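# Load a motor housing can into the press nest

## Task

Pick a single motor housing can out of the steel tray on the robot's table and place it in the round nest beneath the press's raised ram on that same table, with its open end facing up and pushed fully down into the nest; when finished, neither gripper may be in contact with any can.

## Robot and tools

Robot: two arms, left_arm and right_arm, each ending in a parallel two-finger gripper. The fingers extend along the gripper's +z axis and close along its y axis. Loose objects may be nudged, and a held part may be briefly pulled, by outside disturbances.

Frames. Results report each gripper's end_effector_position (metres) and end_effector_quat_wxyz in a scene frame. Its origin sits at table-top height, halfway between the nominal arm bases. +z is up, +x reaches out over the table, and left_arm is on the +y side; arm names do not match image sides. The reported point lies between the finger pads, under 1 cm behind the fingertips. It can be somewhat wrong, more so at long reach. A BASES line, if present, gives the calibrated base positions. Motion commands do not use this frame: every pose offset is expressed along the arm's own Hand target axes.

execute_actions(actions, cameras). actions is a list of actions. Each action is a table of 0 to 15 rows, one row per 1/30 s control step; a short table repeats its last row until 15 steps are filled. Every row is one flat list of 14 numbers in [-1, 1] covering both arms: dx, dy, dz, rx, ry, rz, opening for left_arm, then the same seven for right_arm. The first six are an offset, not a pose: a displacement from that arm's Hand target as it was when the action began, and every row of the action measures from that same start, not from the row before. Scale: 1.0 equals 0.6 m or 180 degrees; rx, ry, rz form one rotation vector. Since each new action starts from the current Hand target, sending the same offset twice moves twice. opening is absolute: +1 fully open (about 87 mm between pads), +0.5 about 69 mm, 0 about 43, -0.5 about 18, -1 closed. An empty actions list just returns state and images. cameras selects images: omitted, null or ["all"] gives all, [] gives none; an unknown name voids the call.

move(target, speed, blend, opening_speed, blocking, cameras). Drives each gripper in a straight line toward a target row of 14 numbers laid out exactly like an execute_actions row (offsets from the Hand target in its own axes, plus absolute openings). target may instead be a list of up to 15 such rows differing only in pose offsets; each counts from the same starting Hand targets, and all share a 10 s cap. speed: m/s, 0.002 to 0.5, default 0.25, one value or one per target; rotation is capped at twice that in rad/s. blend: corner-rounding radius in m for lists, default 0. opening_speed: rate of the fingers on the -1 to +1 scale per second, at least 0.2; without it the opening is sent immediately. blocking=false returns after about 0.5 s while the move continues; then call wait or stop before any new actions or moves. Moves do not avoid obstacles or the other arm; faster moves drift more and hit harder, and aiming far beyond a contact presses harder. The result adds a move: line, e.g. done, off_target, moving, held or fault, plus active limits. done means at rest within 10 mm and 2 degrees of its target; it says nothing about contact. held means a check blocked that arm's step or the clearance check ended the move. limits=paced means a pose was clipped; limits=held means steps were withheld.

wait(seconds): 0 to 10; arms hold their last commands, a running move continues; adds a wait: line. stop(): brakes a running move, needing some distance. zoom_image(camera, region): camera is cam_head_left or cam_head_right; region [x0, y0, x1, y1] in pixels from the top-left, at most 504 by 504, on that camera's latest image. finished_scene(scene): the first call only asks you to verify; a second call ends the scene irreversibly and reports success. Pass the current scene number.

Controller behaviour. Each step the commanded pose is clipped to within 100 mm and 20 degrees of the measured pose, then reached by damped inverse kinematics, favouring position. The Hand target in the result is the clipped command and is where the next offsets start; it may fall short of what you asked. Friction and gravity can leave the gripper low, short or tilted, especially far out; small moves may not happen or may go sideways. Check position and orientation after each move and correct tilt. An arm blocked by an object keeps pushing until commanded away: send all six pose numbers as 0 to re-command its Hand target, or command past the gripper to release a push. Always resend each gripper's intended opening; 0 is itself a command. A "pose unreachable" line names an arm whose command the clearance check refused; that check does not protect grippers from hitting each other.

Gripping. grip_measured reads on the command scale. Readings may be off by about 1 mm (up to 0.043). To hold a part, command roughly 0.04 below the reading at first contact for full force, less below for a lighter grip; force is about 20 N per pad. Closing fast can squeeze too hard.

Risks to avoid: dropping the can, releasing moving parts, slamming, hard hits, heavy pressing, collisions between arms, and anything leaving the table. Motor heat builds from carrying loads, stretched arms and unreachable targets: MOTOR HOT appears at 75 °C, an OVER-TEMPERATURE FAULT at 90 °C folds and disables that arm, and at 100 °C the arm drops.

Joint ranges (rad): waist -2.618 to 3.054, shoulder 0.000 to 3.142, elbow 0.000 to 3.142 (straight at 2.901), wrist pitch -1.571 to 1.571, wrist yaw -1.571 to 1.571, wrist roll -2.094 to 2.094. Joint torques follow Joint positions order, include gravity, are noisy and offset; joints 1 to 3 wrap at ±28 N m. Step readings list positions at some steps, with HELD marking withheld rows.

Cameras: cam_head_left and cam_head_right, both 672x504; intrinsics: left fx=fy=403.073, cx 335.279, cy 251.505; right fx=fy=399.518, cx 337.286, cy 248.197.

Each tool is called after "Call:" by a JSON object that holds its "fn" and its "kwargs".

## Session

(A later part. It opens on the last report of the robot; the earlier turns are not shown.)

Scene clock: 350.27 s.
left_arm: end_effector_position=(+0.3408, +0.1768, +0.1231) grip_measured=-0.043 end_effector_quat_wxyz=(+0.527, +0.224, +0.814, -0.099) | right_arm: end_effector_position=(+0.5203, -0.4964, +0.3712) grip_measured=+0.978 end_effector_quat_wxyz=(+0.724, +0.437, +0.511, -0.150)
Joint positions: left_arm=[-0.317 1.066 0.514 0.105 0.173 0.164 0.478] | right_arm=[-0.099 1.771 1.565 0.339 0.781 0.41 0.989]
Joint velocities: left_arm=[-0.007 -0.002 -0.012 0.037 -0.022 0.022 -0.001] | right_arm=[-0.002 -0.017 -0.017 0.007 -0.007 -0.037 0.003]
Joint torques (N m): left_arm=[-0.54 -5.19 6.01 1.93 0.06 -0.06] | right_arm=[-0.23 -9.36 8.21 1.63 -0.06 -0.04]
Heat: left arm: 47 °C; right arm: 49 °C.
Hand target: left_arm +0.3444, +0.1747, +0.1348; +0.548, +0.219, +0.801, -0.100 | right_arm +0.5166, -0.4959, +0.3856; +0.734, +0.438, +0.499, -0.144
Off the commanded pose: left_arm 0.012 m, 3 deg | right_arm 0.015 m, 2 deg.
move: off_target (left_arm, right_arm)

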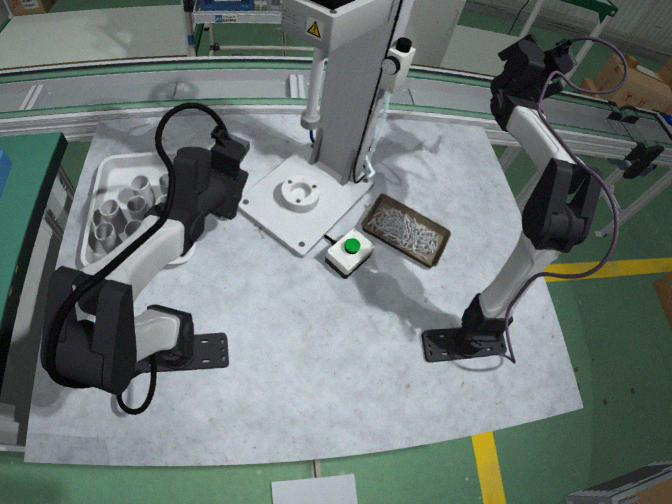

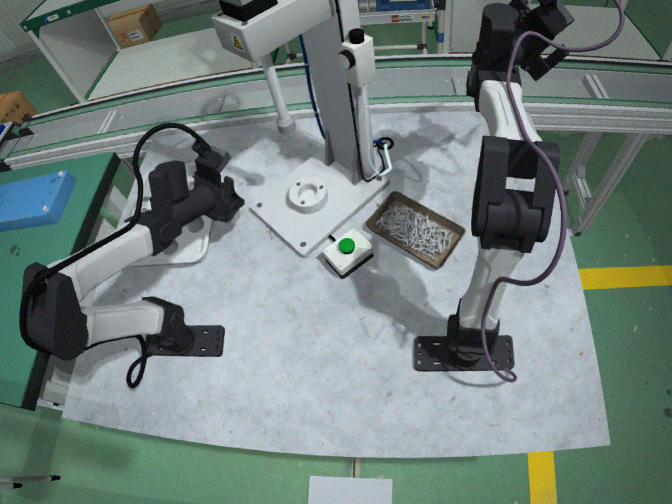

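Call:
{"fn": "move", "kwargs": {"target": [0.062,0.027,0.076,0,-0.006,-0.027,-0.25,0,0,0,0,0,0,1], "speed": 0.12}}

Scene clock: 357.80 s.
left_arm: end_effector_position=(+0.3749, +0.1822, +0.0790) grip_measured=-0.043 end_effector_quat_wxyz=(+0.540, +0.188, +0.812, -0.118) | right_arm: end_effector_position=(+0.5203, -0.4964, +0.3712) grip_measured=+0.978 end_effector_quat_wxyz=(+0.724, +0.437, +0.511, -0.150)
Joint positions: left_arm=[-0.247 1.345 0.44 0.494 0.229 0.112 0.478] | right_arm=[-0.099 1.771 1.565 0.339 0.781 0.41 0.989]
Joint velocities: left_arm=[-0.012 -0.002 -0.007 -0.051 0.051 0.007 0.006] | right_arm=[-0.017 0.017 -0.017 0.095 -0.022 0.081 0.008]
Joint torques (N m): left_arm=[0.53 -4.03 5.2 1.94 0.26 -0.08] | right_arm=[-0.23 -9.36 8.21 1.63 -0.06 -0.04]
Heat: left arm: 44 °C; right arm: 49 °C.
Hand target: left_arm +0.3784, +0.1810, +0.0832; +0.551, +0.185, +0.804, -0.123 | right_arm +0.5166, -0.4959, +0.3856; +0.734, +0.438, +0.499, -0.144
Off the commanded pose: left_arm 0.007 m, 2 deg | right_arm 0.015 m, 2 deg.
move: off_target (right_arm)

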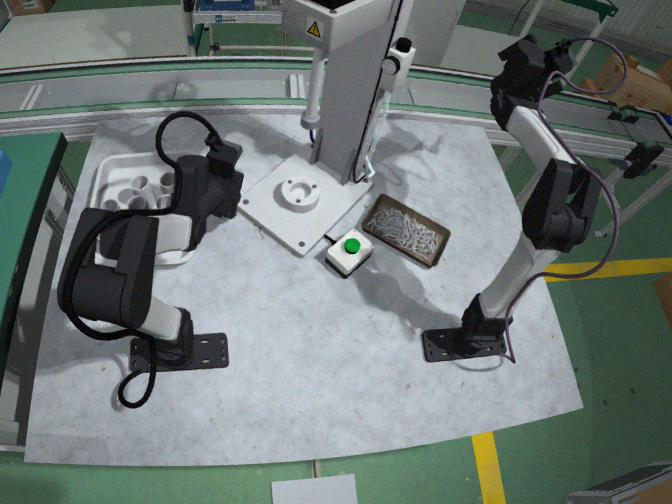

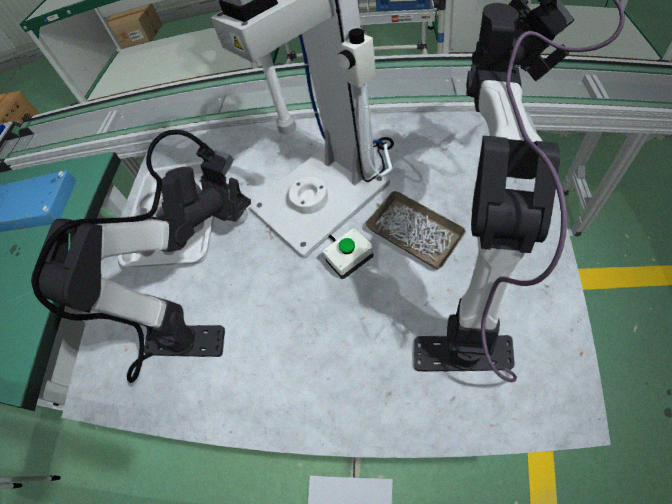

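Call:
{"fn": "move", "kwargs": {"target": [0.045,0.0,0.018,0,0,0,-0.25,0,0,0,0,0,0,1], "speed": 0.04, "cameras": []}}

Scene clock: 361.13 s.
left_arm: end_effector_position=(+0.3782, +0.1807, +0.0553) grip_measured=-0.043 end_effector_quat_wxyz=(+0.549, +0.189, +0.805, -0.120) | right_arm: end_effector_position=(+0.5203, -0.4964, +0.3712) grip_measured=+0.978 end_effector_quat_wxyz=(+0.724, +0.437, +0.511, -0.150)
Joint positions: left_arm=[-0.247 1.47 0.381 0.701 0.233 0.111 0.478] | right_arm=[-0.099 1.771 1.565 0.339 0.781 0.41 0.989]
Joint velocities: left_arm=[0.007 0.012 0.012 -0.037 0.007 -0.037 0.006] | right_arm=[-0.017 0.017 -0.007 -0.081 -0.022 -0.007 -0.013]
Joint torques (N m): left_arm=[0.66 -4.12 4.15 1.82 0.23 -0.05] | right_arm=[-0.21 -9.36 8.23 1.63 -0.06 -0.04]
Heat: left arm: 43 °C; right arm: 49 °C.
Hand target: left_arm +0.3784, +0.1815, +0.0537; +0.551, +0.185, +0.804, -0.123 | right_arm +0.5166, -0.4959, +0.3856; +0.734, +0.438, +0.499, -0.144
Off the commanded pose: left_arm 0.001 m, 1 deg | right_arm 0.015 m, 2 deg.
move: off_target (right_arm)
No camera images: "cameras" was empty.

Lower 6 mm more, then release.

Call:
{"fn": "move", "kwargs": {"target": [0.01,0.0,0.004,0,0,0,-0.25,0,0,0,0,0,0,1], "speed": 0.03, "cameras": []}}

Call:
{"fn": "move", "kwargs": {"target": [0.0,0.0,0.0,0,0,0,0.25,0,0,0,0,0,0,1], "opening_speed": 0.5}}

Scene clock: 364.97 s.
left_arm: end_effector_position=(+0.3815, +0.1789, +0.0557) grip_measured=-0.043 end_effector_quat_wxyz=(+0.560, +0.189, +0.797, -0.122) | right_arm: end_effector_position=(+0.5203, -0.4964, +0.3712) grip_measured=+0.978 end_effector_quat_wxyz=(+0.724, +0.437, +0.511, -0.150)
Joint positions: left_arm=[-0.247 1.499 0.372 0.765 0.239 0.107 0.478] | right_arm=[-0.099 1.771 1.565 0.339 0.781 0.41 0.989]
Joint velocities: left_arm=[-0.032 -0.012 -0.017 -0.037 -0.022 -0.066 -0.001] | right_arm=[-0.012 0.002 -0.012 0.051 -0.022 0.007 0.003]
Joint torques (N m): left_arm=[0.73 -3.77 3.82 1.67 0.21 -0.03] | right_arm=[-0.23 -9.36 8.2 1.63 -0.06 -0.04]
Heat: left arm: 43 °C; right arm: 49 °C.
Hand target: left_arm +0.3784, +0.1816, +0.0472; +0.551, +0.185, +0.804, -0.123 | right_arm +0.5166, -0.4959, +0.3856; +0.734, +0.438, +0.499, -0.144
Off the commanded pose: left_arm 0.009 m, 1 deg | right_arm 0.015 m, 2 deg.
move: off_target (right_arm)
No camera images: "cameras" was empty.

Scene clock: 366.17 s.
left_arm: end_effector_position=(+0.3812, +0.1790, +0.0537) grip_measured=+0.250 end_effector_quat_wxyz=(+0.557, +0.189, +0.799, -0.122) | right_arm: end_effector_position=(+0.5203, -0.4964, +0.3712) grip_measured=+0.978 end_effector_quat_wxyz=(+0.724, +0.437, +0.511, -0.150)
Joint positions: left_arm=[-0.247 1.505 0.372 0.765 0.239 0.107 0.625] | right_arm=[-0.099 1.771 1.565 0.339 0.781 0.41 0.989]
Joint velocities: left_arm=[-0.022 0.007 -0.012 -0.007 -0.095 -0.037 0.004] | right_arm=[0.012 -0.007 0.002 -0.007 -0.066 -0.037 0.003]
Joint torques (N m): left_arm=[0.73 -4.26 3.81 1.65 0.19 0] | right_arm=[-0.23 -9.36 8.21 1.63 -0.06 -0.04]
Heat: left arm: 42 °C; right arm: 49 °C.
Hand target: left_arm +0.3784, +0.1816, +0.0472; +0.551, +0.185, +0.804, -0.123 | right_arm +0.5166, -0.4959, +0.3856; +0.734, +0.438, +0.499, -0.144
Off the commanded pose: left_arm 0.008 m, 1 deg | right_arm 0.015 m, 2 deg.
move: off_target (right_arm)

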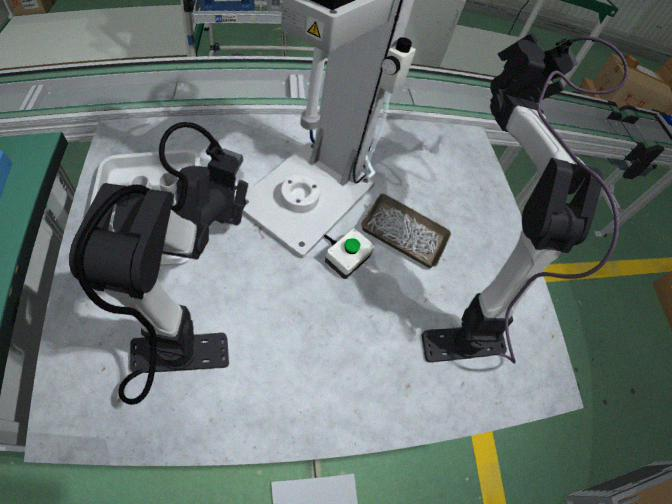

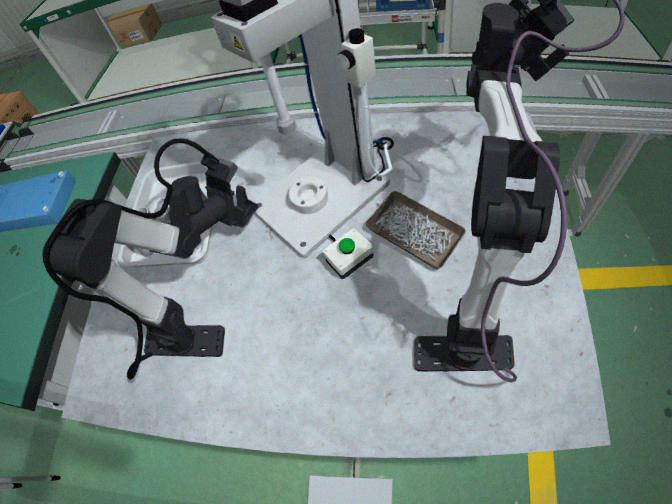

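Call:
{"fn": "move", "kwargs": {"target": [-0.0187,0.0,-0.0072,0,-0.105,0,0.25,0,0,0,0,0,0,1], "speed": 0.1}}

Call:
{"fn": "zoom_image", "kwargs": {"camera": "cam_head_right", "region": [150, 110, 350, 260]}}

Scene clock: 373.47 s.
left_arm: end_effector_position=(+0.3788, +0.1811, +0.0597) grip_measured=+0.250 end_effector_quat_wxyz=(+0.666, +0.170, +0.712, -0.146) | right_arm: end_effector_position=(+0.5203, -0.4964, +0.3712) grip_measured=+0.978 end_effector_quat_wxyz=(+0.724, +0.437, +0.511, -0.150)
Joint positions: left_arm=[-0.212 1.84 0.195 1.57 0.291 0.041 0.625] | right_arm=[-0.099 1.771 1.565 0.339 0.781 0.41 0.989]
Joint velocities: left_arm=[0.002 0.017 -0.002 -0.066 0.022 0.022 0.006] | right_arm=[0.007 0.007 -0.002 -0.051 0.007 0.007 0.034]
Joint torques (N m): left_arm=[0.65 -4.83 1.62 1.85 0.19 -0.07] | right_arm=[-0.23 -9.35 8.21 1.63 -0.06 -0.04]
Heat: left arm: 41 °C; right arm: 49 °C.
Hand target: left_arm +0.3773, +0.1818, +0.0585; +0.675, +0.165, +0.703, -0.152 | right_arm +0.5166, -0.4959, +0.3856; +0.734, +0.438, +0.499, -0.144
Off the commanded pose: left_arm 0.001 m, 2 deg | right_arm 0.015 m, 2 deg.
joint sent to its limit (left arm) — joint 4 (wrist pitch), upper limit. The joint targets still meet the commanded pose.
move: off_target (right_arm)

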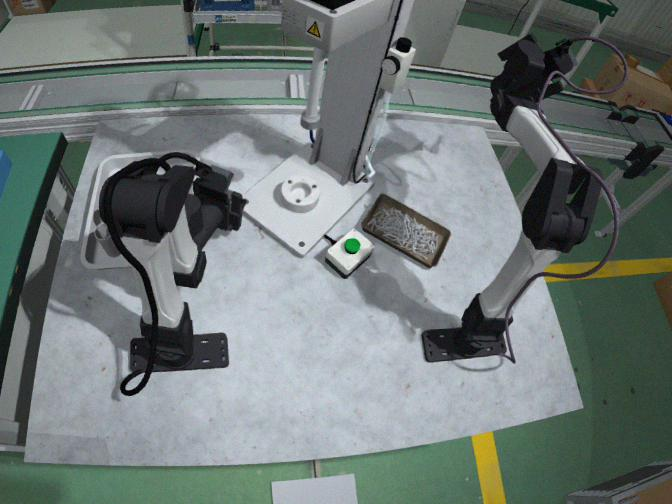

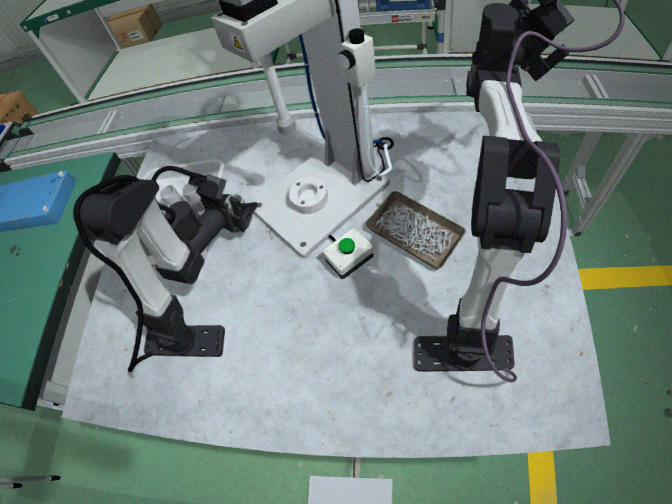

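Scaled by 2.520.

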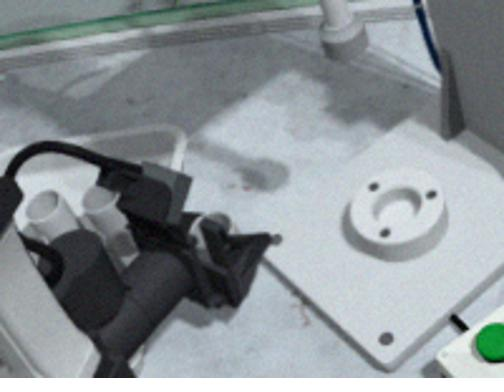

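Call:
{"fn": "move", "kwargs": {"target": [0,0.0,-0.017,0,0,0,0.25,0,0,0,0,0,0,1], "speed": 0.05, "cameras": []}}

Call:
{"fn": "move", "kwargs": {"target": [0,0.0,0,0,0,0,-0.25,0,0,0,0,0,0,1], "opening_speed": 0.3}}

Call:
{"fn": "zoom_image", "kwargs": {"camera": "cam_head_right", "region": [150, 110, 350, 260]}}

Scene clock: 378.43 s.
left_arm: end_effector_position=(+0.3685, +0.1807, +0.0543) grip_measured=+0.250 end_effector_quat_wxyz=(+0.657, +0.177, +0.716, -0.155) | right_arm: end_effector_position=(+0.5203, -0.4964, +0.3712) grip_measured=+0.978 end_effector_quat_wxyz=(+0.724, +0.437, +0.511, -0.150)
Joint positions: left_arm=[-0.202 1.84 0.165 1.582 0.324 0.04 0.625] | right_arm=[-0.099 1.771 1.565 0.339 0.781 0.41 0.989]
Joint velocities: left_arm=[-0.007 -0.002 -0.022 -0.037 0.007 0.007 -0.006] | right_arm=[0.007 -0.007 -0.002 -0.037 0.022 -0.037 -0.013]
Joint torques (N m): left_arm=[1.22 -7.6 1.09 1.68 0 -0.01] | right_arm=[-0.23 -9.35 8.21 1.63 -0.06 -0.04]
Heat: left arm: 41 °C; right arm: 49 °C.
Hand target: left_arm +0.3682, +0.1863, +0.0591; +0.675, +0.165, +0.703, -0.152 | right_arm +0.5166, -0.4959, +0.3856; +0.734, +0.438, +0.499, -0.144
Off the commanded pose: left_arm 0.007 m, 3 deg | right_arm 0.015 m, 2 deg.
joint sent to its limit (left arm) — joint 4 (wrist pitch), upper limit. The joint targets still meet the commanded pose.
move: off_target (left_arm, right_arm)
No camera images: "cameras" was empty.

Scene clock: 380.30 s.
left_arm: end_effector_position=(+0.3695, +0.1837, +0.0542) grip_measured=-0.020 end_effector_quat_wxyz=(+0.658, +0.173, +0.717, -0.152) | right_arm: end_effector_position=(+0.5203, -0.4964, +0.3712) grip_measured=+0.978 end_effector_quat_wxyz=(+0.724, +0.437, +0.511, -0.150)
Joint positions: left_arm=[-0.194 1.84 0.165 1.582 0.321 0.04 0.49] | right_arm=[-0.099 1.771 1.565 0.339 0.781 0.41 0.989]
Joint velocities: left_arm=[0.012 0.027 0.002 -0.081 0.022 0.037 0.004] | right_arm=[-0.012 0.017 -0.002 0.007 -0.051 0.037 -0.008]
Joint torques (N m): left_arm=[0.51 -7.72 1.11 1.67 0.1 -0.05] | right_arm=[-0.21 -9.36 8.21 1.63 -0.06 -0.04]
Heat: left arm: 40 °C; right arm: 49 °C.
Hand target: left_arm +0.3682, +0.1863, +0.0591; +0.675, +0.165, +0.703, -0.151 | right_arm +0.5166, -0.4959, +0.3856; +0.734, +0.438, +0.499, -0.144
Off the commanded pose: left_arm 0.006 m, 3 deg | right_arm 0.015 m, 2 deg.
joint sent to its limit (left arm) — joint 4 (wrist pitch), upper limit. The joint targets still meet the commanded pose.
move: off_target (left_arm, right_arm)

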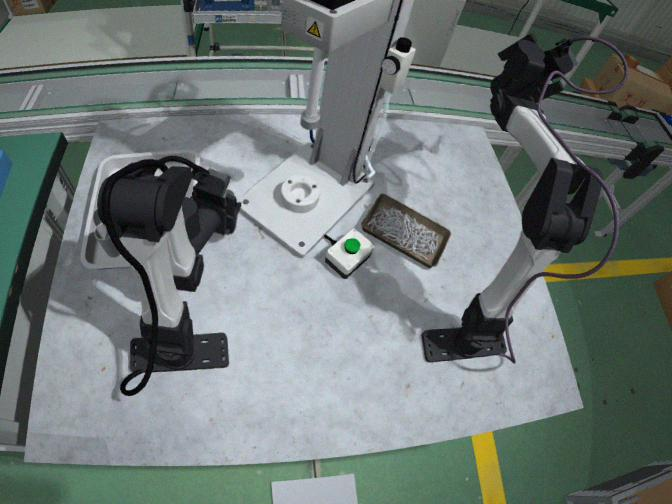

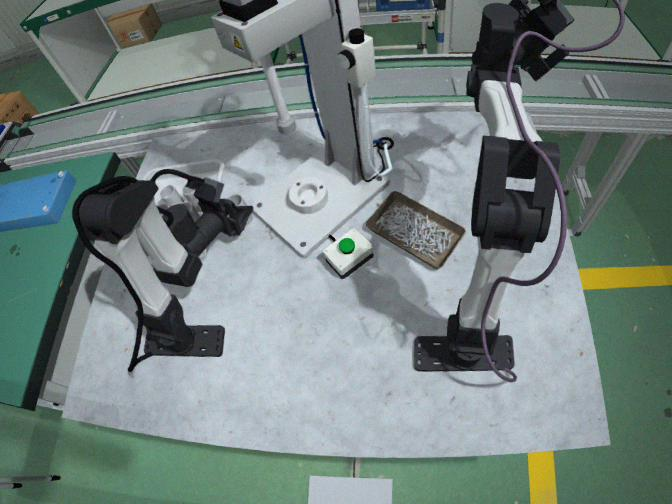

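Scaled by 2.520.

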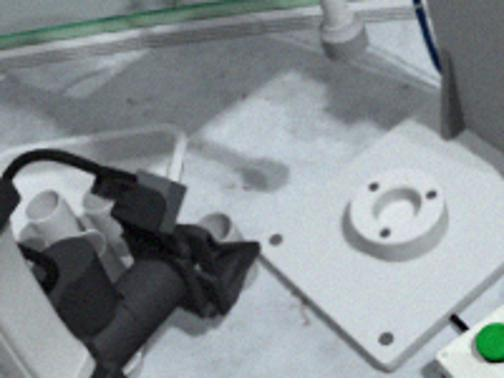

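Call:
{"fn": "move", "kwargs": {"target": [-0.15,0.0,-0.006,0,0,0,-0.25,0,0,0,0,0,0,1], "speed": 0.12}}

Call:
{"fn": "zoom_image", "kwargs": {"camera": "cam_head_right", "region": [150, 80, 350, 230]}}

Scene clock: 389.40 s.
left_arm: end_effector_position=(+0.3605, +0.1853, +0.1269) grip_measured=-0.020 end_effector_quat_wxyz=(+0.650, +0.168, +0.725, -0.154) | right_arm: end_effector_position=(+0.5203, -0.4964, +0.3712) grip_measured=+0.978 end_effector_quat_wxyz=(+0.724, +0.437, +0.511, -0.150)
Joint positions: left_arm=[-0.194 1.203 0.252 0.839 0.317 0.03 0.49] | right_arm=[-0.099 1.771 1.565 0.339 0.781 0.41 0.989]
Joint velocities: left_arm=[-0.002 -0.027 -0.012 0.037 -0.007 -0.007 -0.004] | right_arm=[0.002 0.002 0.007 0.022 -0.11 -0.007 -0.013]
Joint torques (N m): left_arm=[-0.2 -5.42 7.86 1.8 0.07 0] | right_arm=[-0.21 -9.35 8.21 1.62 -0.06 -0.04]
Heat: left arm: 40 °C; right arm: 49 °C.
Hand target: left_arm +0.3688, +0.1845, +0.1513; +0.675, +0.165, +0.703, -0.152 | right_arm +0.5166, -0.4959, +0.3856; +0.734, +0.438, +0.499, -0.144
Off the commanded pose: left_arm 0.023 m, 4 deg | right_arm 0.015 m, 2 deg.
move: off_target (left_arm, right_arm)

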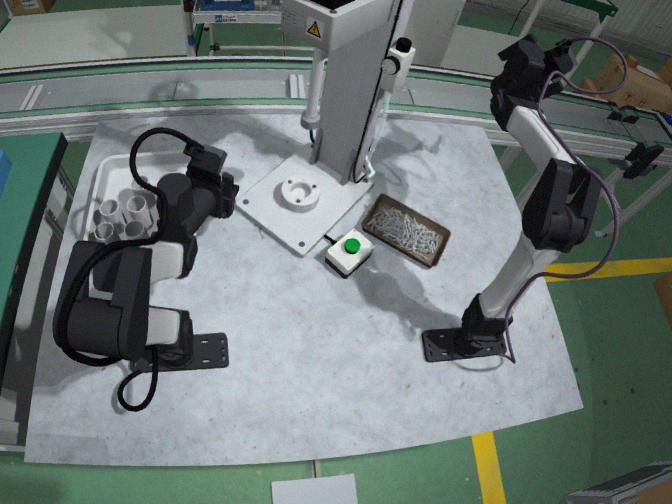

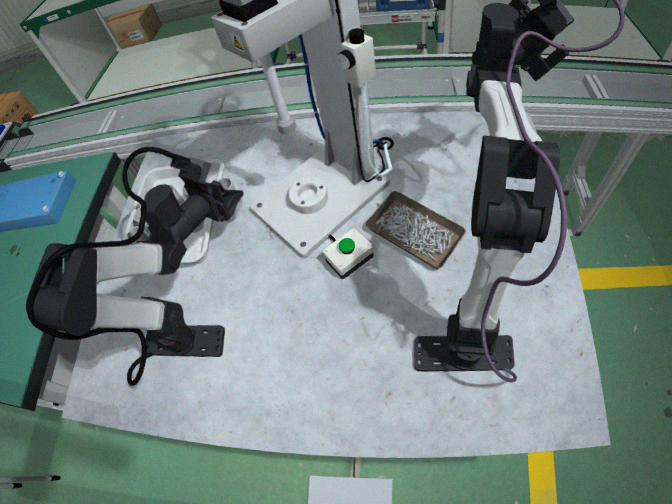

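Scaled by 2.520.

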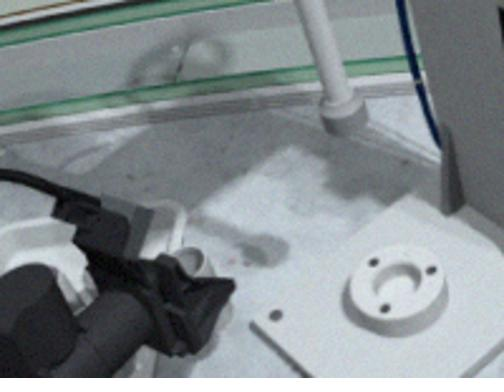

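Call:
{"fn": "move", "kwargs": {"target": [-0.029,-0.094,0.111,0.27,-0.003,0.012,-0.25,0,0,0,0,0,0,1], "speed": 0.2, "cameras": []}}

Call:
{"fn": "move", "kwargs": {"target": [0,0,0,0,0,0,-0.25,0,0,0,0,0,0,1], "speed": 0.2}}

Call:
{"fn": "zoom_image", "kwargs": {"camera": "cam_head_right", "region": [200, 80, 400, 230]}}

Call:
{"fn": "zoom_image", "kwargs": {"camera": "cam_head_left", "region": [200, 80, 400, 230]}}

Scene clock: 398.50 s.
left_arm: end_effector_position=(+0.4003, +0.1100, +0.1508) grip_measured=-0.020 end_effector_quat_wxyz=(+0.544, +0.427, +0.591, -0.416) | right_arm: end_effector_position=(+0.5203, -0.4964, +0.3712) grip_measured=+0.978 end_effector_quat_wxyz=(+0.724, +0.437, +0.511, -0.150)
Joint positions: left_arm=[-0.09 1.728 0.818 0.718 1.236 0.155 0.49] | right_arm=[-0.099 1.771 1.565 0.339 0.781 0.41 0.989]
Joint velocities: left_arm=[0.017 -0.022 0.027 0.051 0.022 0.037 0.004] | right_arm=[0.002 -0.007 -0.007 0.022 0.051 0.022 -0.003]
Joint torques (N m): left_arm=[-0.75 -7.47 7.9 1.31 0.36 0.18] | right_arm=[-0.23 -9.35 8.21 1.63 -0.06 -0.04]
Heat: left arm: 42 °C; right arm: 49 °C.
Hand target: left_arm +0.4049, +0.1057, +0.1602; +0.550, +0.442, +0.575, -0.414 | right_arm +0.5166, -0.4959, +0.3856; +0.734, +0.438, +0.499, -0.144
Off the commanded pose: left_arm 0.016 m, 3 deg | right_arm 0.015 m, 2 deg.
move: off_target (left_arm, right_arm)
No camera images: "cameras" was empty.

Scene clock: 399.20 s.
left_arm: end_effector_position=(+0.4002, +0.1100, +0.1505) grip_measured=-0.020 end_effector_quat_wxyz=(+0.543, +0.427, +0.591, -0.416) | right_arm: end_effector_position=(+0.5203, -0.4964, +0.3712) grip_measured=+0.978 end_effector_quat_wxyz=(+0.724, +0.437, +0.511, -0.150)
Joint positions: left_arm=[-0.09 1.728 0.818 0.716 1.236 0.156 0.49] | right_arm=[-0.099 1.771 1.565 0.339 0.781 0.41 0.989]
Joint velocities: left_arm=[0.012 -0.027 0.012 -0.037 -0.007 0.037 -0.009] | right_arm=[-0.007 0.012 0.002 -0.066 -0.051 -0.022 -0.003]
Joint torques (N m): left_arm=[-0.65 -7.3 7.91 1.3 0.34 0.19] | right_arm=[-0.21 -9.36 8.21 1.62 -0.06 -0.04]
Heat: left arm: 42 °C; right arm: 49 °C.
Hand target: left_arm +0.4049, +0.1057, +0.1602; +0.550, +0.442, +0.575, -0.414 | right_arm +0.5166, -0.4959, +0.3856; +0.734, +0.438, +0.499, -0.144
Off the commanded pose: left_arm 0.012 m, 3 deg | right_arm 0.015 m, 2 deg.
move: off_target (left_arm, right_arm)

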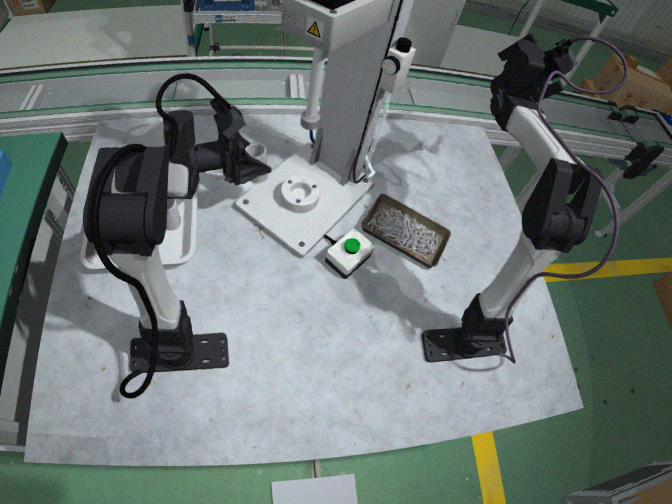

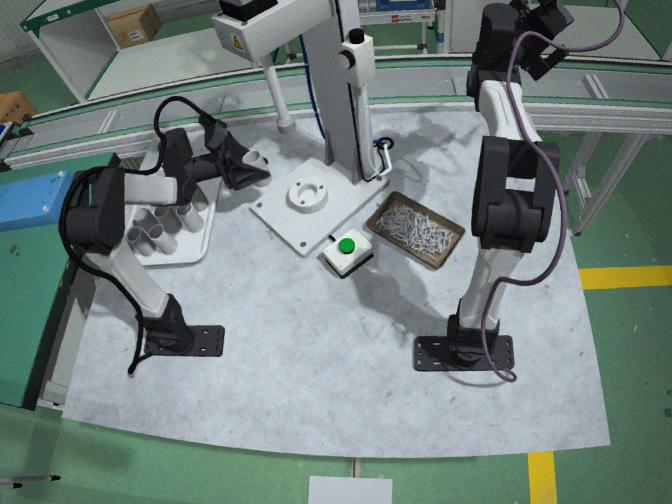

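Scaled by 2.520.

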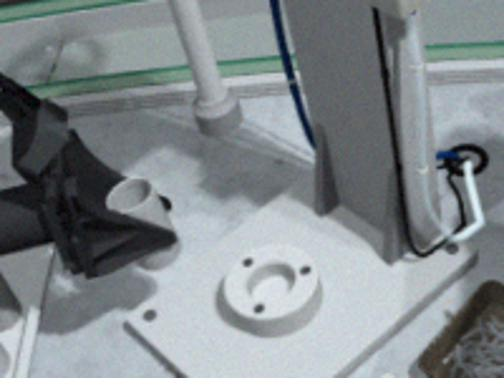

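Scaled by 2.520.

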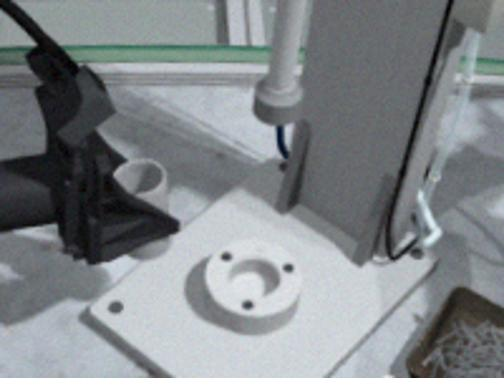

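Call:
{"fn": "move", "kwargs": {"target": [-0.002,-0.049,0.128,0,0.008,0.012,-0.25,0,0,0,0,0,0,1], "speed": 0.12}}

Call:
{"fn": "zoom_image", "kwargs": {"camera": "cam_head_right", "region": [230, 120, 370, 225]}}

Call:
{"fn": "zoom_image", "kwargs": {"camera": "cam_head_left", "region": [230, 120, 370, 225]}}

Scene clock: 409.77 s.
left_arm: end_effector_position=(+0.3870, +0.0274, +0.1448) grip_measured=-0.020 end_effector_quat_wxyz=(+0.534, +0.450, +0.588, -0.409) | right_arm: end_effector_position=(+0.5203, -0.4964, +0.3712) grip_measured=+0.978 end_effector_quat_wxyz=(+0.724, +0.437, +0.511, -0.150)
Joint positions: left_arm=[-0.341 1.745 0.834 0.728 1.012 0.156 0.49] | right_arm=[-0.099 1.771 1.565 0.339 0.781 0.41 0.989]
Joint velocities: left_arm=[-0.002 0.002 0.002 -0.022 -0.022 -0.051 0.001] | right_arm=[-0.002 -0.012 -0.007 0.022 -0.007 -0.007 0.008]
Joint torques (N m): left_arm=[-0.27 -7.51 8.14 1.7 0.18 0.01] | right_arm=[-0.23 -9.35 8.21 1.63 -0.06 -0.04]
Heat: left arm: 43 °C; right arm: 49 °C.
Hand target: left_arm +0.3975, +0.0231, +0.1586; +0.552, +0.455, +0.572, -0.402 | right_arm +0.5166, -0.4959, +0.3856; +0.734, +0.438, +0.499, -0.144
Off the commanded pose: left_arm 0.016 m, 3 deg | right_arm 0.015 m, 2 deg.
move: off_target (left_arm, right_arm)

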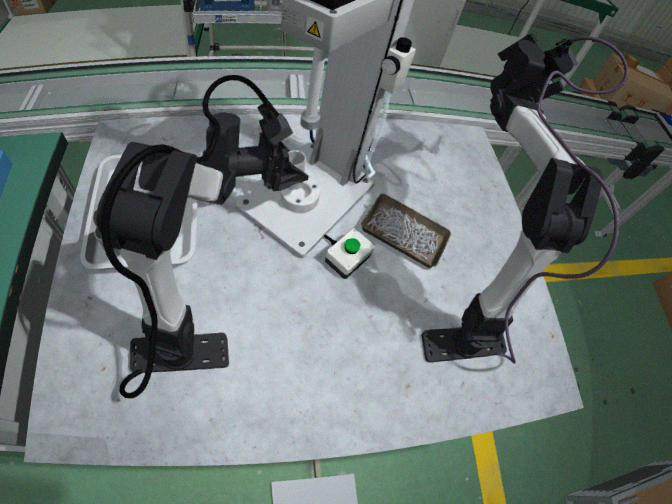

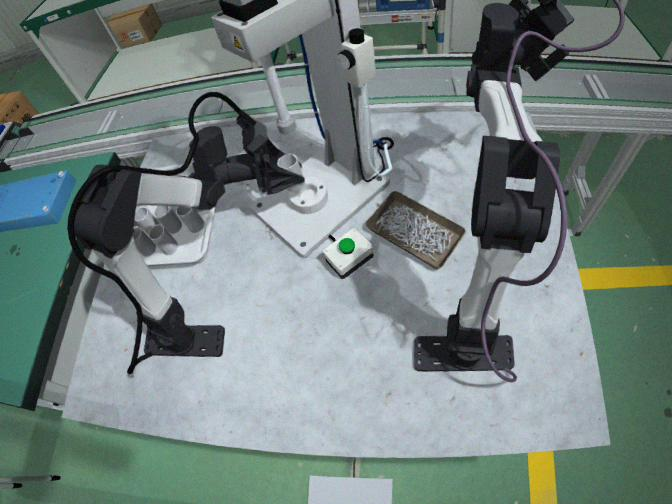

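Scaled by 3.600.

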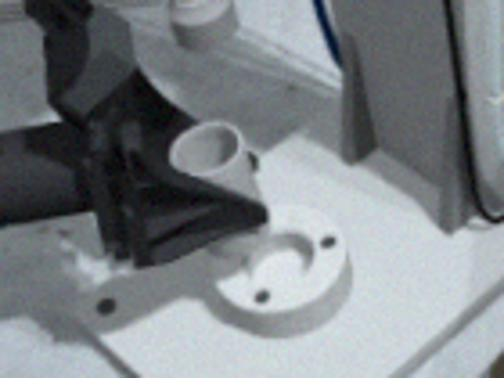

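Scaled by 3.600.

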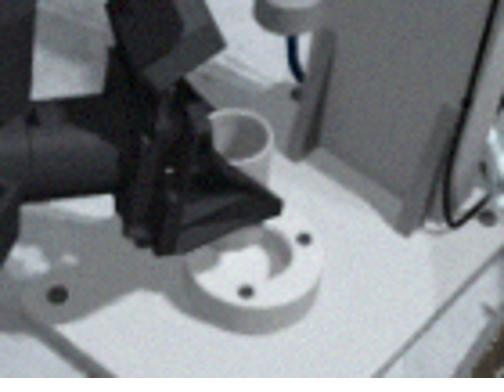

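Call:
{"fn": "move", "kwargs": {"target": [-0.0027,-0.0092,0.034,0,0,0.002,-0.25,0,0,0,0,0,0,1], "speed": 0.08}}

Call:
{"fn": "zoom_image", "kwargs": {"camera": "cam_head_right", "region": [230, 120, 370, 225]}}

Call:
{"fn": "zoom_image", "kwargs": {"camera": "cam_head_left", "region": [230, 120, 370, 225]}}

Scene clock: 421.73 s.
left_arm: end_effector_position=(+0.3877, +0.0073, +0.1442) grip_measured=-0.020 end_effector_quat_wxyz=(+0.535, +0.453, +0.587, -0.406) | right_arm: end_effector_position=(+0.5203, -0.4964, +0.3712) grip_measured=+0.978 end_effector_quat_wxyz=(+0.724, +0.437, +0.511, -0.150)
Joint positions: left_arm=[-0.398 1.77 0.86 0.739 0.955 0.149 0.49] | right_arm=[-0.099 1.771 1.565 0.339 0.781 0.41 0.989]
Joint velocities: left_arm=[-0.012 -0.007 -0.032 -0.037 -0.037 0.007 -0.006] | right_arm=[-0.007 -0.002 -0.012 -0.051 -0.022 0.037 0.013]
Joint torques (N m): left_arm=[-0.39 -7.72 8.09 1.75 0.15 -0.07] | right_arm=[-0.23 -9.36 8.21 1.63 -0.06 -0.04]
Heat: left arm: 45 °C; right arm: 49 °C.
Hand target: left_arm +0.3977, +0.0018, +0.1588; +0.554, +0.456, +0.570, -0.401 | right_arm +0.5166, -0.4959, +0.3856; +0.734, +0.438, +0.499, -0.144
Off the commanded pose: left_arm 0.018 m, 3 deg | right_arm 0.015 m, 2 deg.
move: off_target (left_arm, right_arm)

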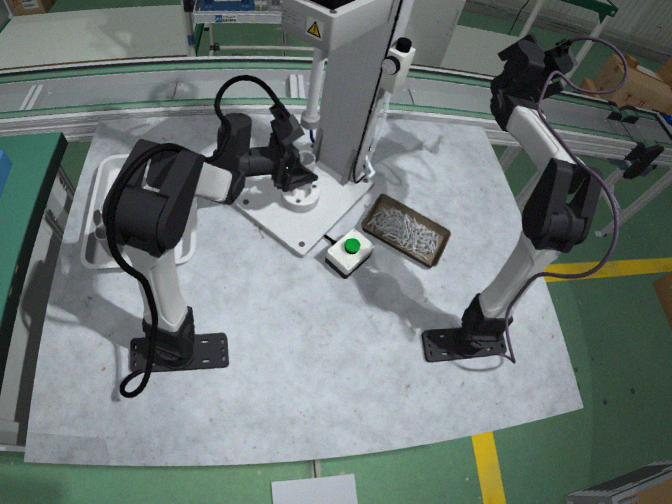

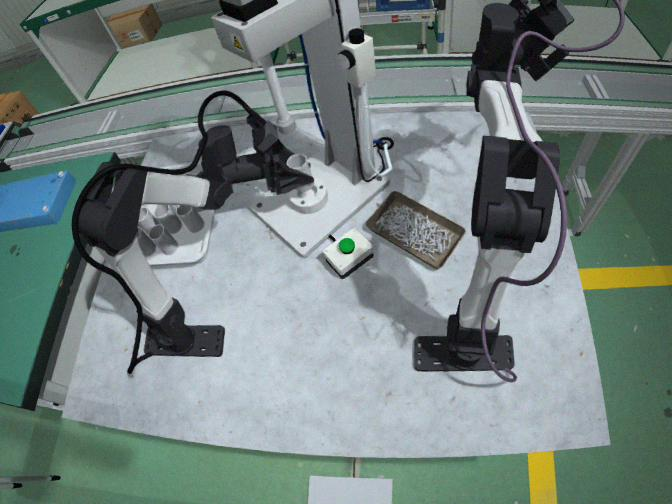

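Scaled by 3.600.

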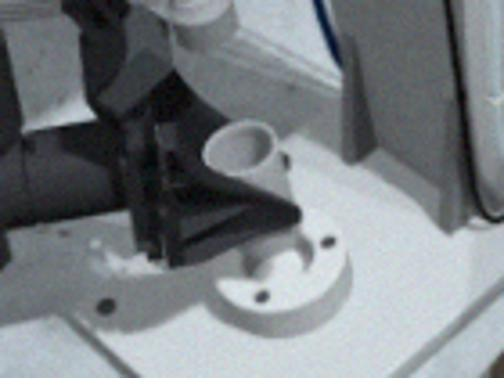

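Scaled by 3.600.

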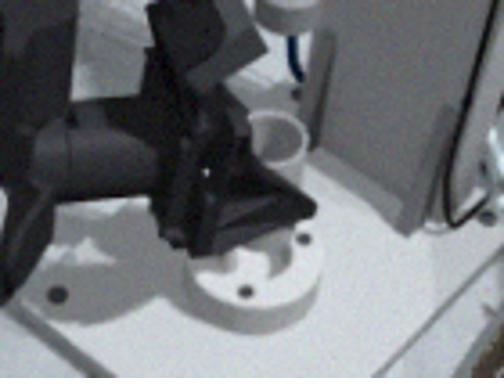

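Call:
{"fn": "zoom_image", "kwargs": {"camera": "cam_head_right", "region": [280, 150, 340, 220]}}

Call:
{"fn": "zoom_image", "kwargs": {"camera": "cam_head_left", "region": [270, 145, 330, 215]}}

Scaled by 7.200.

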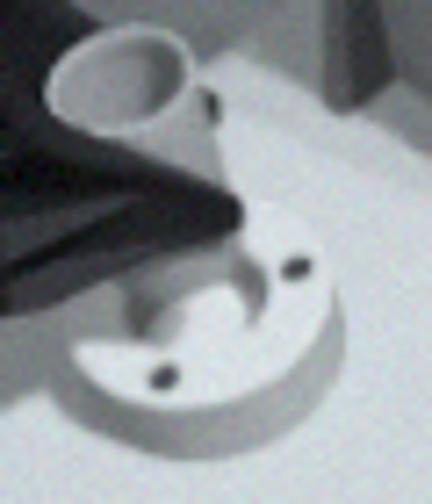

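Scaled by 7.200.

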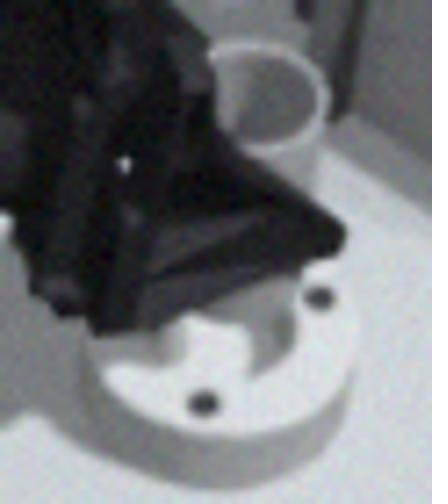

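Call:
{"fn": "move", "kwargs": {"target": [0.03,0.001,0.002,0,0,0,-0.25,0,0,0,0,0,0,1], "speed": 0.05}}

Call:
{"fn": "zoom_image", "kwargs": {"camera": "cam_head_right", "region": [280, 150, 340, 220]}}

Call:
{"fn": "zoom_image", "kwargs": {"camera": "cam_head_left", "region": [270, 145, 330, 215]}}

Scene clock: 433.90 s.
left_arm: end_effector_position=(+0.3940, +0.0051, +0.1338) grip_measured=-0.020 end_effector_quat_wxyz=(+0.542, +0.455, +0.581, -0.403) | right_arm: end_effector_position=(+0.5203, -0.4964, +0.3712) grip_measured=+0.978 end_effector_quat_wxyz=(+0.724, +0.437, +0.511, -0.150)
Joint positions: left_arm=[-0.398 1.824 0.86 0.812 0.954 0.149 0.49] | right_arm=[-0.099 1.771 1.565 0.339 0.781 0.41 0.989]
Joint velocities: left_arm=[0.002 -0.002 0.002 0.007 -0.007 0.007 0.001] | right_arm=[-0.012 0.007 -0.027 0.037 -0.051 -0.066 -0.003]
Joint torques (N m): left_arm=[-0.29 -7.84 6.04 1.76 0.18 -0.05] | right_arm=[-0.21 -9.36 8.21 1.63 -0.06 -0.04]
Heat: left arm: 44 °C; right arm: 50 °C.
Hand target: left_arm +0.3990, +0.0024, +0.1406; +0.554, +0.456, +0.570, -0.401 | right_arm +0.5166, -0.4959, +0.3856; +0.734, +0.438, +0.499, -0.144
Off the commanded pose: left_arm 0.009 m, 2 deg | right_arm 0.015 m, 2 deg.
move: off_target (right_arm)

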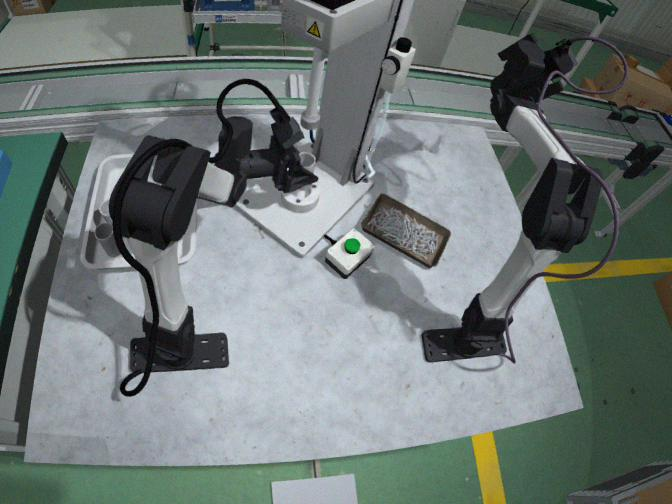

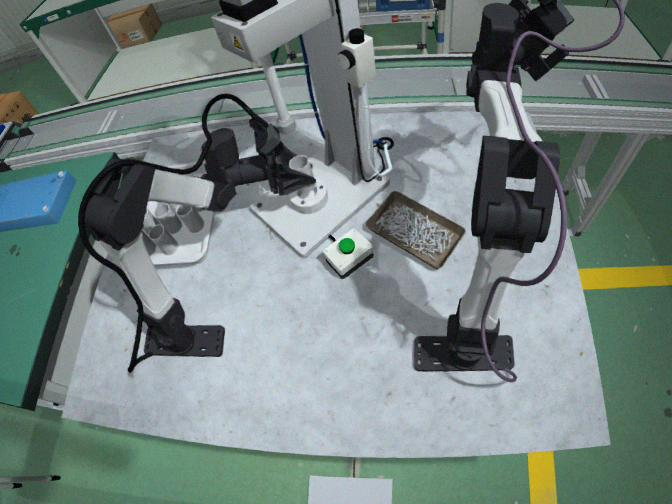

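Scaled by 7.200.

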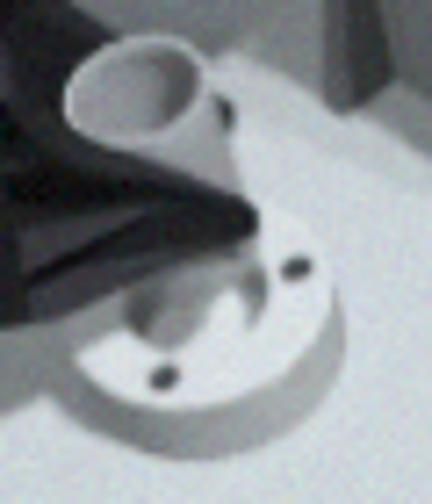

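Scaled by 7.200.

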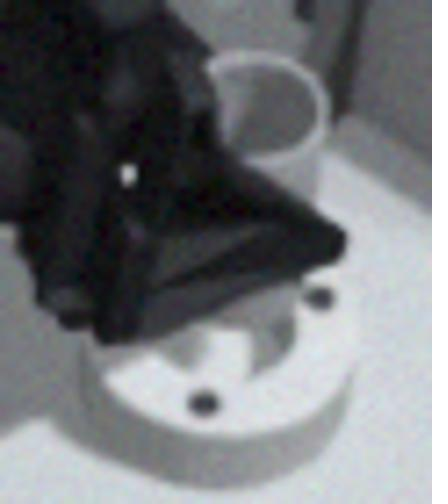

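Call:
{"fn": "move", "kwargs": {"target": [0.025,-0.0102,-0.0035,0,0,0,-0.25,0,0,0,0,0,0,1], "speed": 0.04}}

Call:
{"fn": "zoom_image", "kwargs": {"camera": "cam_head_right", "region": [280, 150, 340, 220]}}

Call:
{"fn": "zoom_image", "kwargs": {"camera": "cam_head_left", "region": [270, 145, 330, 215]}}

Scene clock: 442.37 s.
left_arm: end_effector_position=(+0.3919, +0.0059, +0.1243) grip_measured=-0.020 end_effector_quat_wxyz=(+0.547, +0.456, +0.576, -0.402) | right_arm: end_effector_position=(+0.5203, -0.4964, +0.3712) grip_measured=+0.978 end_effector_quat_wxyz=(+0.724, +0.437, +0.511, -0.150)
Joint positions: left_arm=[-0.398 1.85 0.828 0.885 0.954 0.149 0.49] | right_arm=[-0.099 1.771 1.565 0.339 0.781 0.41 0.989]
Joint velocities: left_arm=[0.012 0.022 0.002 -0.081 -0.007 -0.007 -0.011] | right_arm=[0.007 -0.012 0.022 -0.007 -0.007 0.022 0.003]
Joint torques (N m): left_arm=[-0.39 -8.14 4.66 1.76 0.13 -0.04] | right_arm=[-0.23 -9.36 8.21 1.63 -0.06 -0.04]
Heat: left arm: 44 °C; right arm: 50 °C.
Hand target: left_arm +0.3928, +0.0040, +0.1255; +0.554, +0.456, +0.570, -0.401 | right_arm +0.5166, -0.4959, +0.3856; +0.734, +0.438, +0.499, -0.144
Off the commanded pose: left_arm 0.003 m, 1 deg | right_arm 0.015 m, 2 deg.
move: off_target (right_arm)

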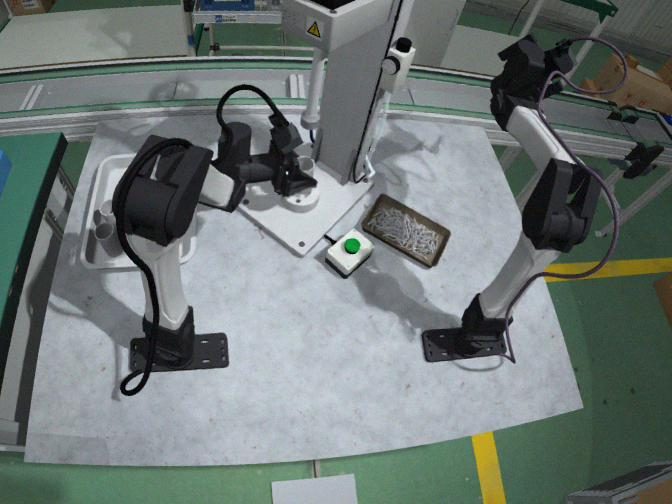

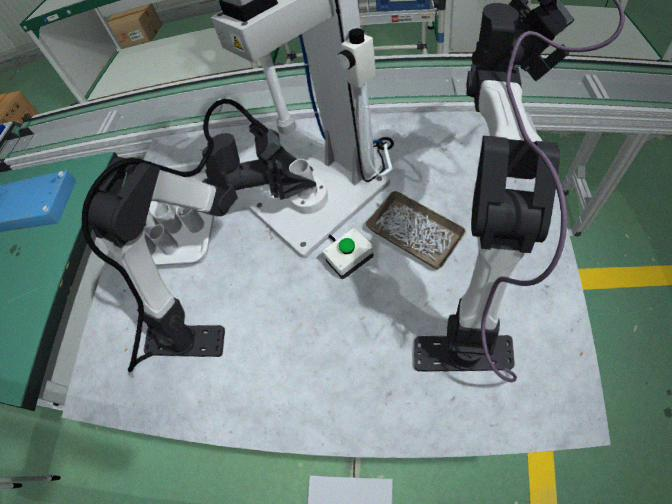

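Scaled by 7.200.

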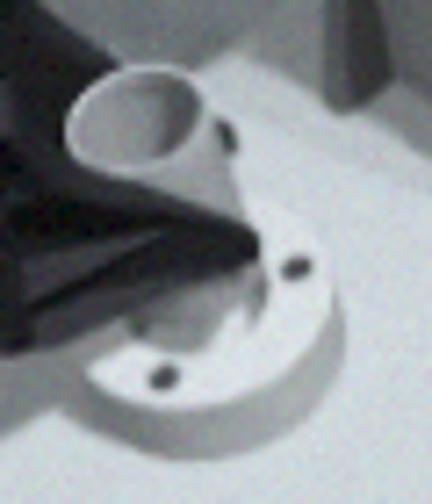

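Scaled by 7.200.

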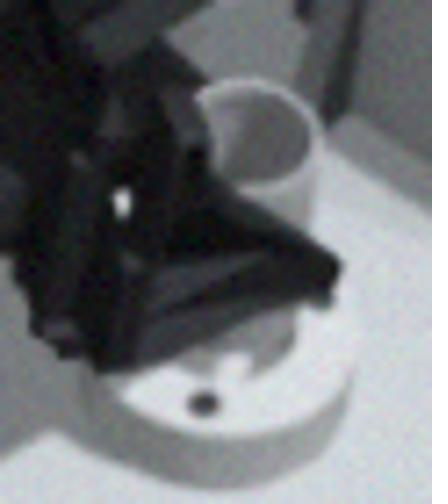

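Call:
{"fn": "zoom_image", "kwargs": {"camera": "cam_head_right", "region": [290, 180, 325, 208]}}

Call:
{"fn": "zoom_image", "kwargs": {"camera": "cam_head_left", "region": [283, 180, 318, 208]}}

Scaled by 14.400.

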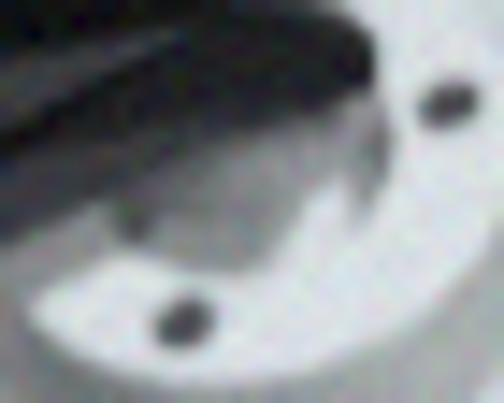

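Scaled by 14.400.

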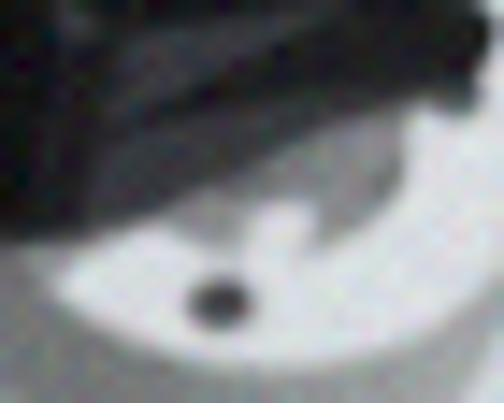

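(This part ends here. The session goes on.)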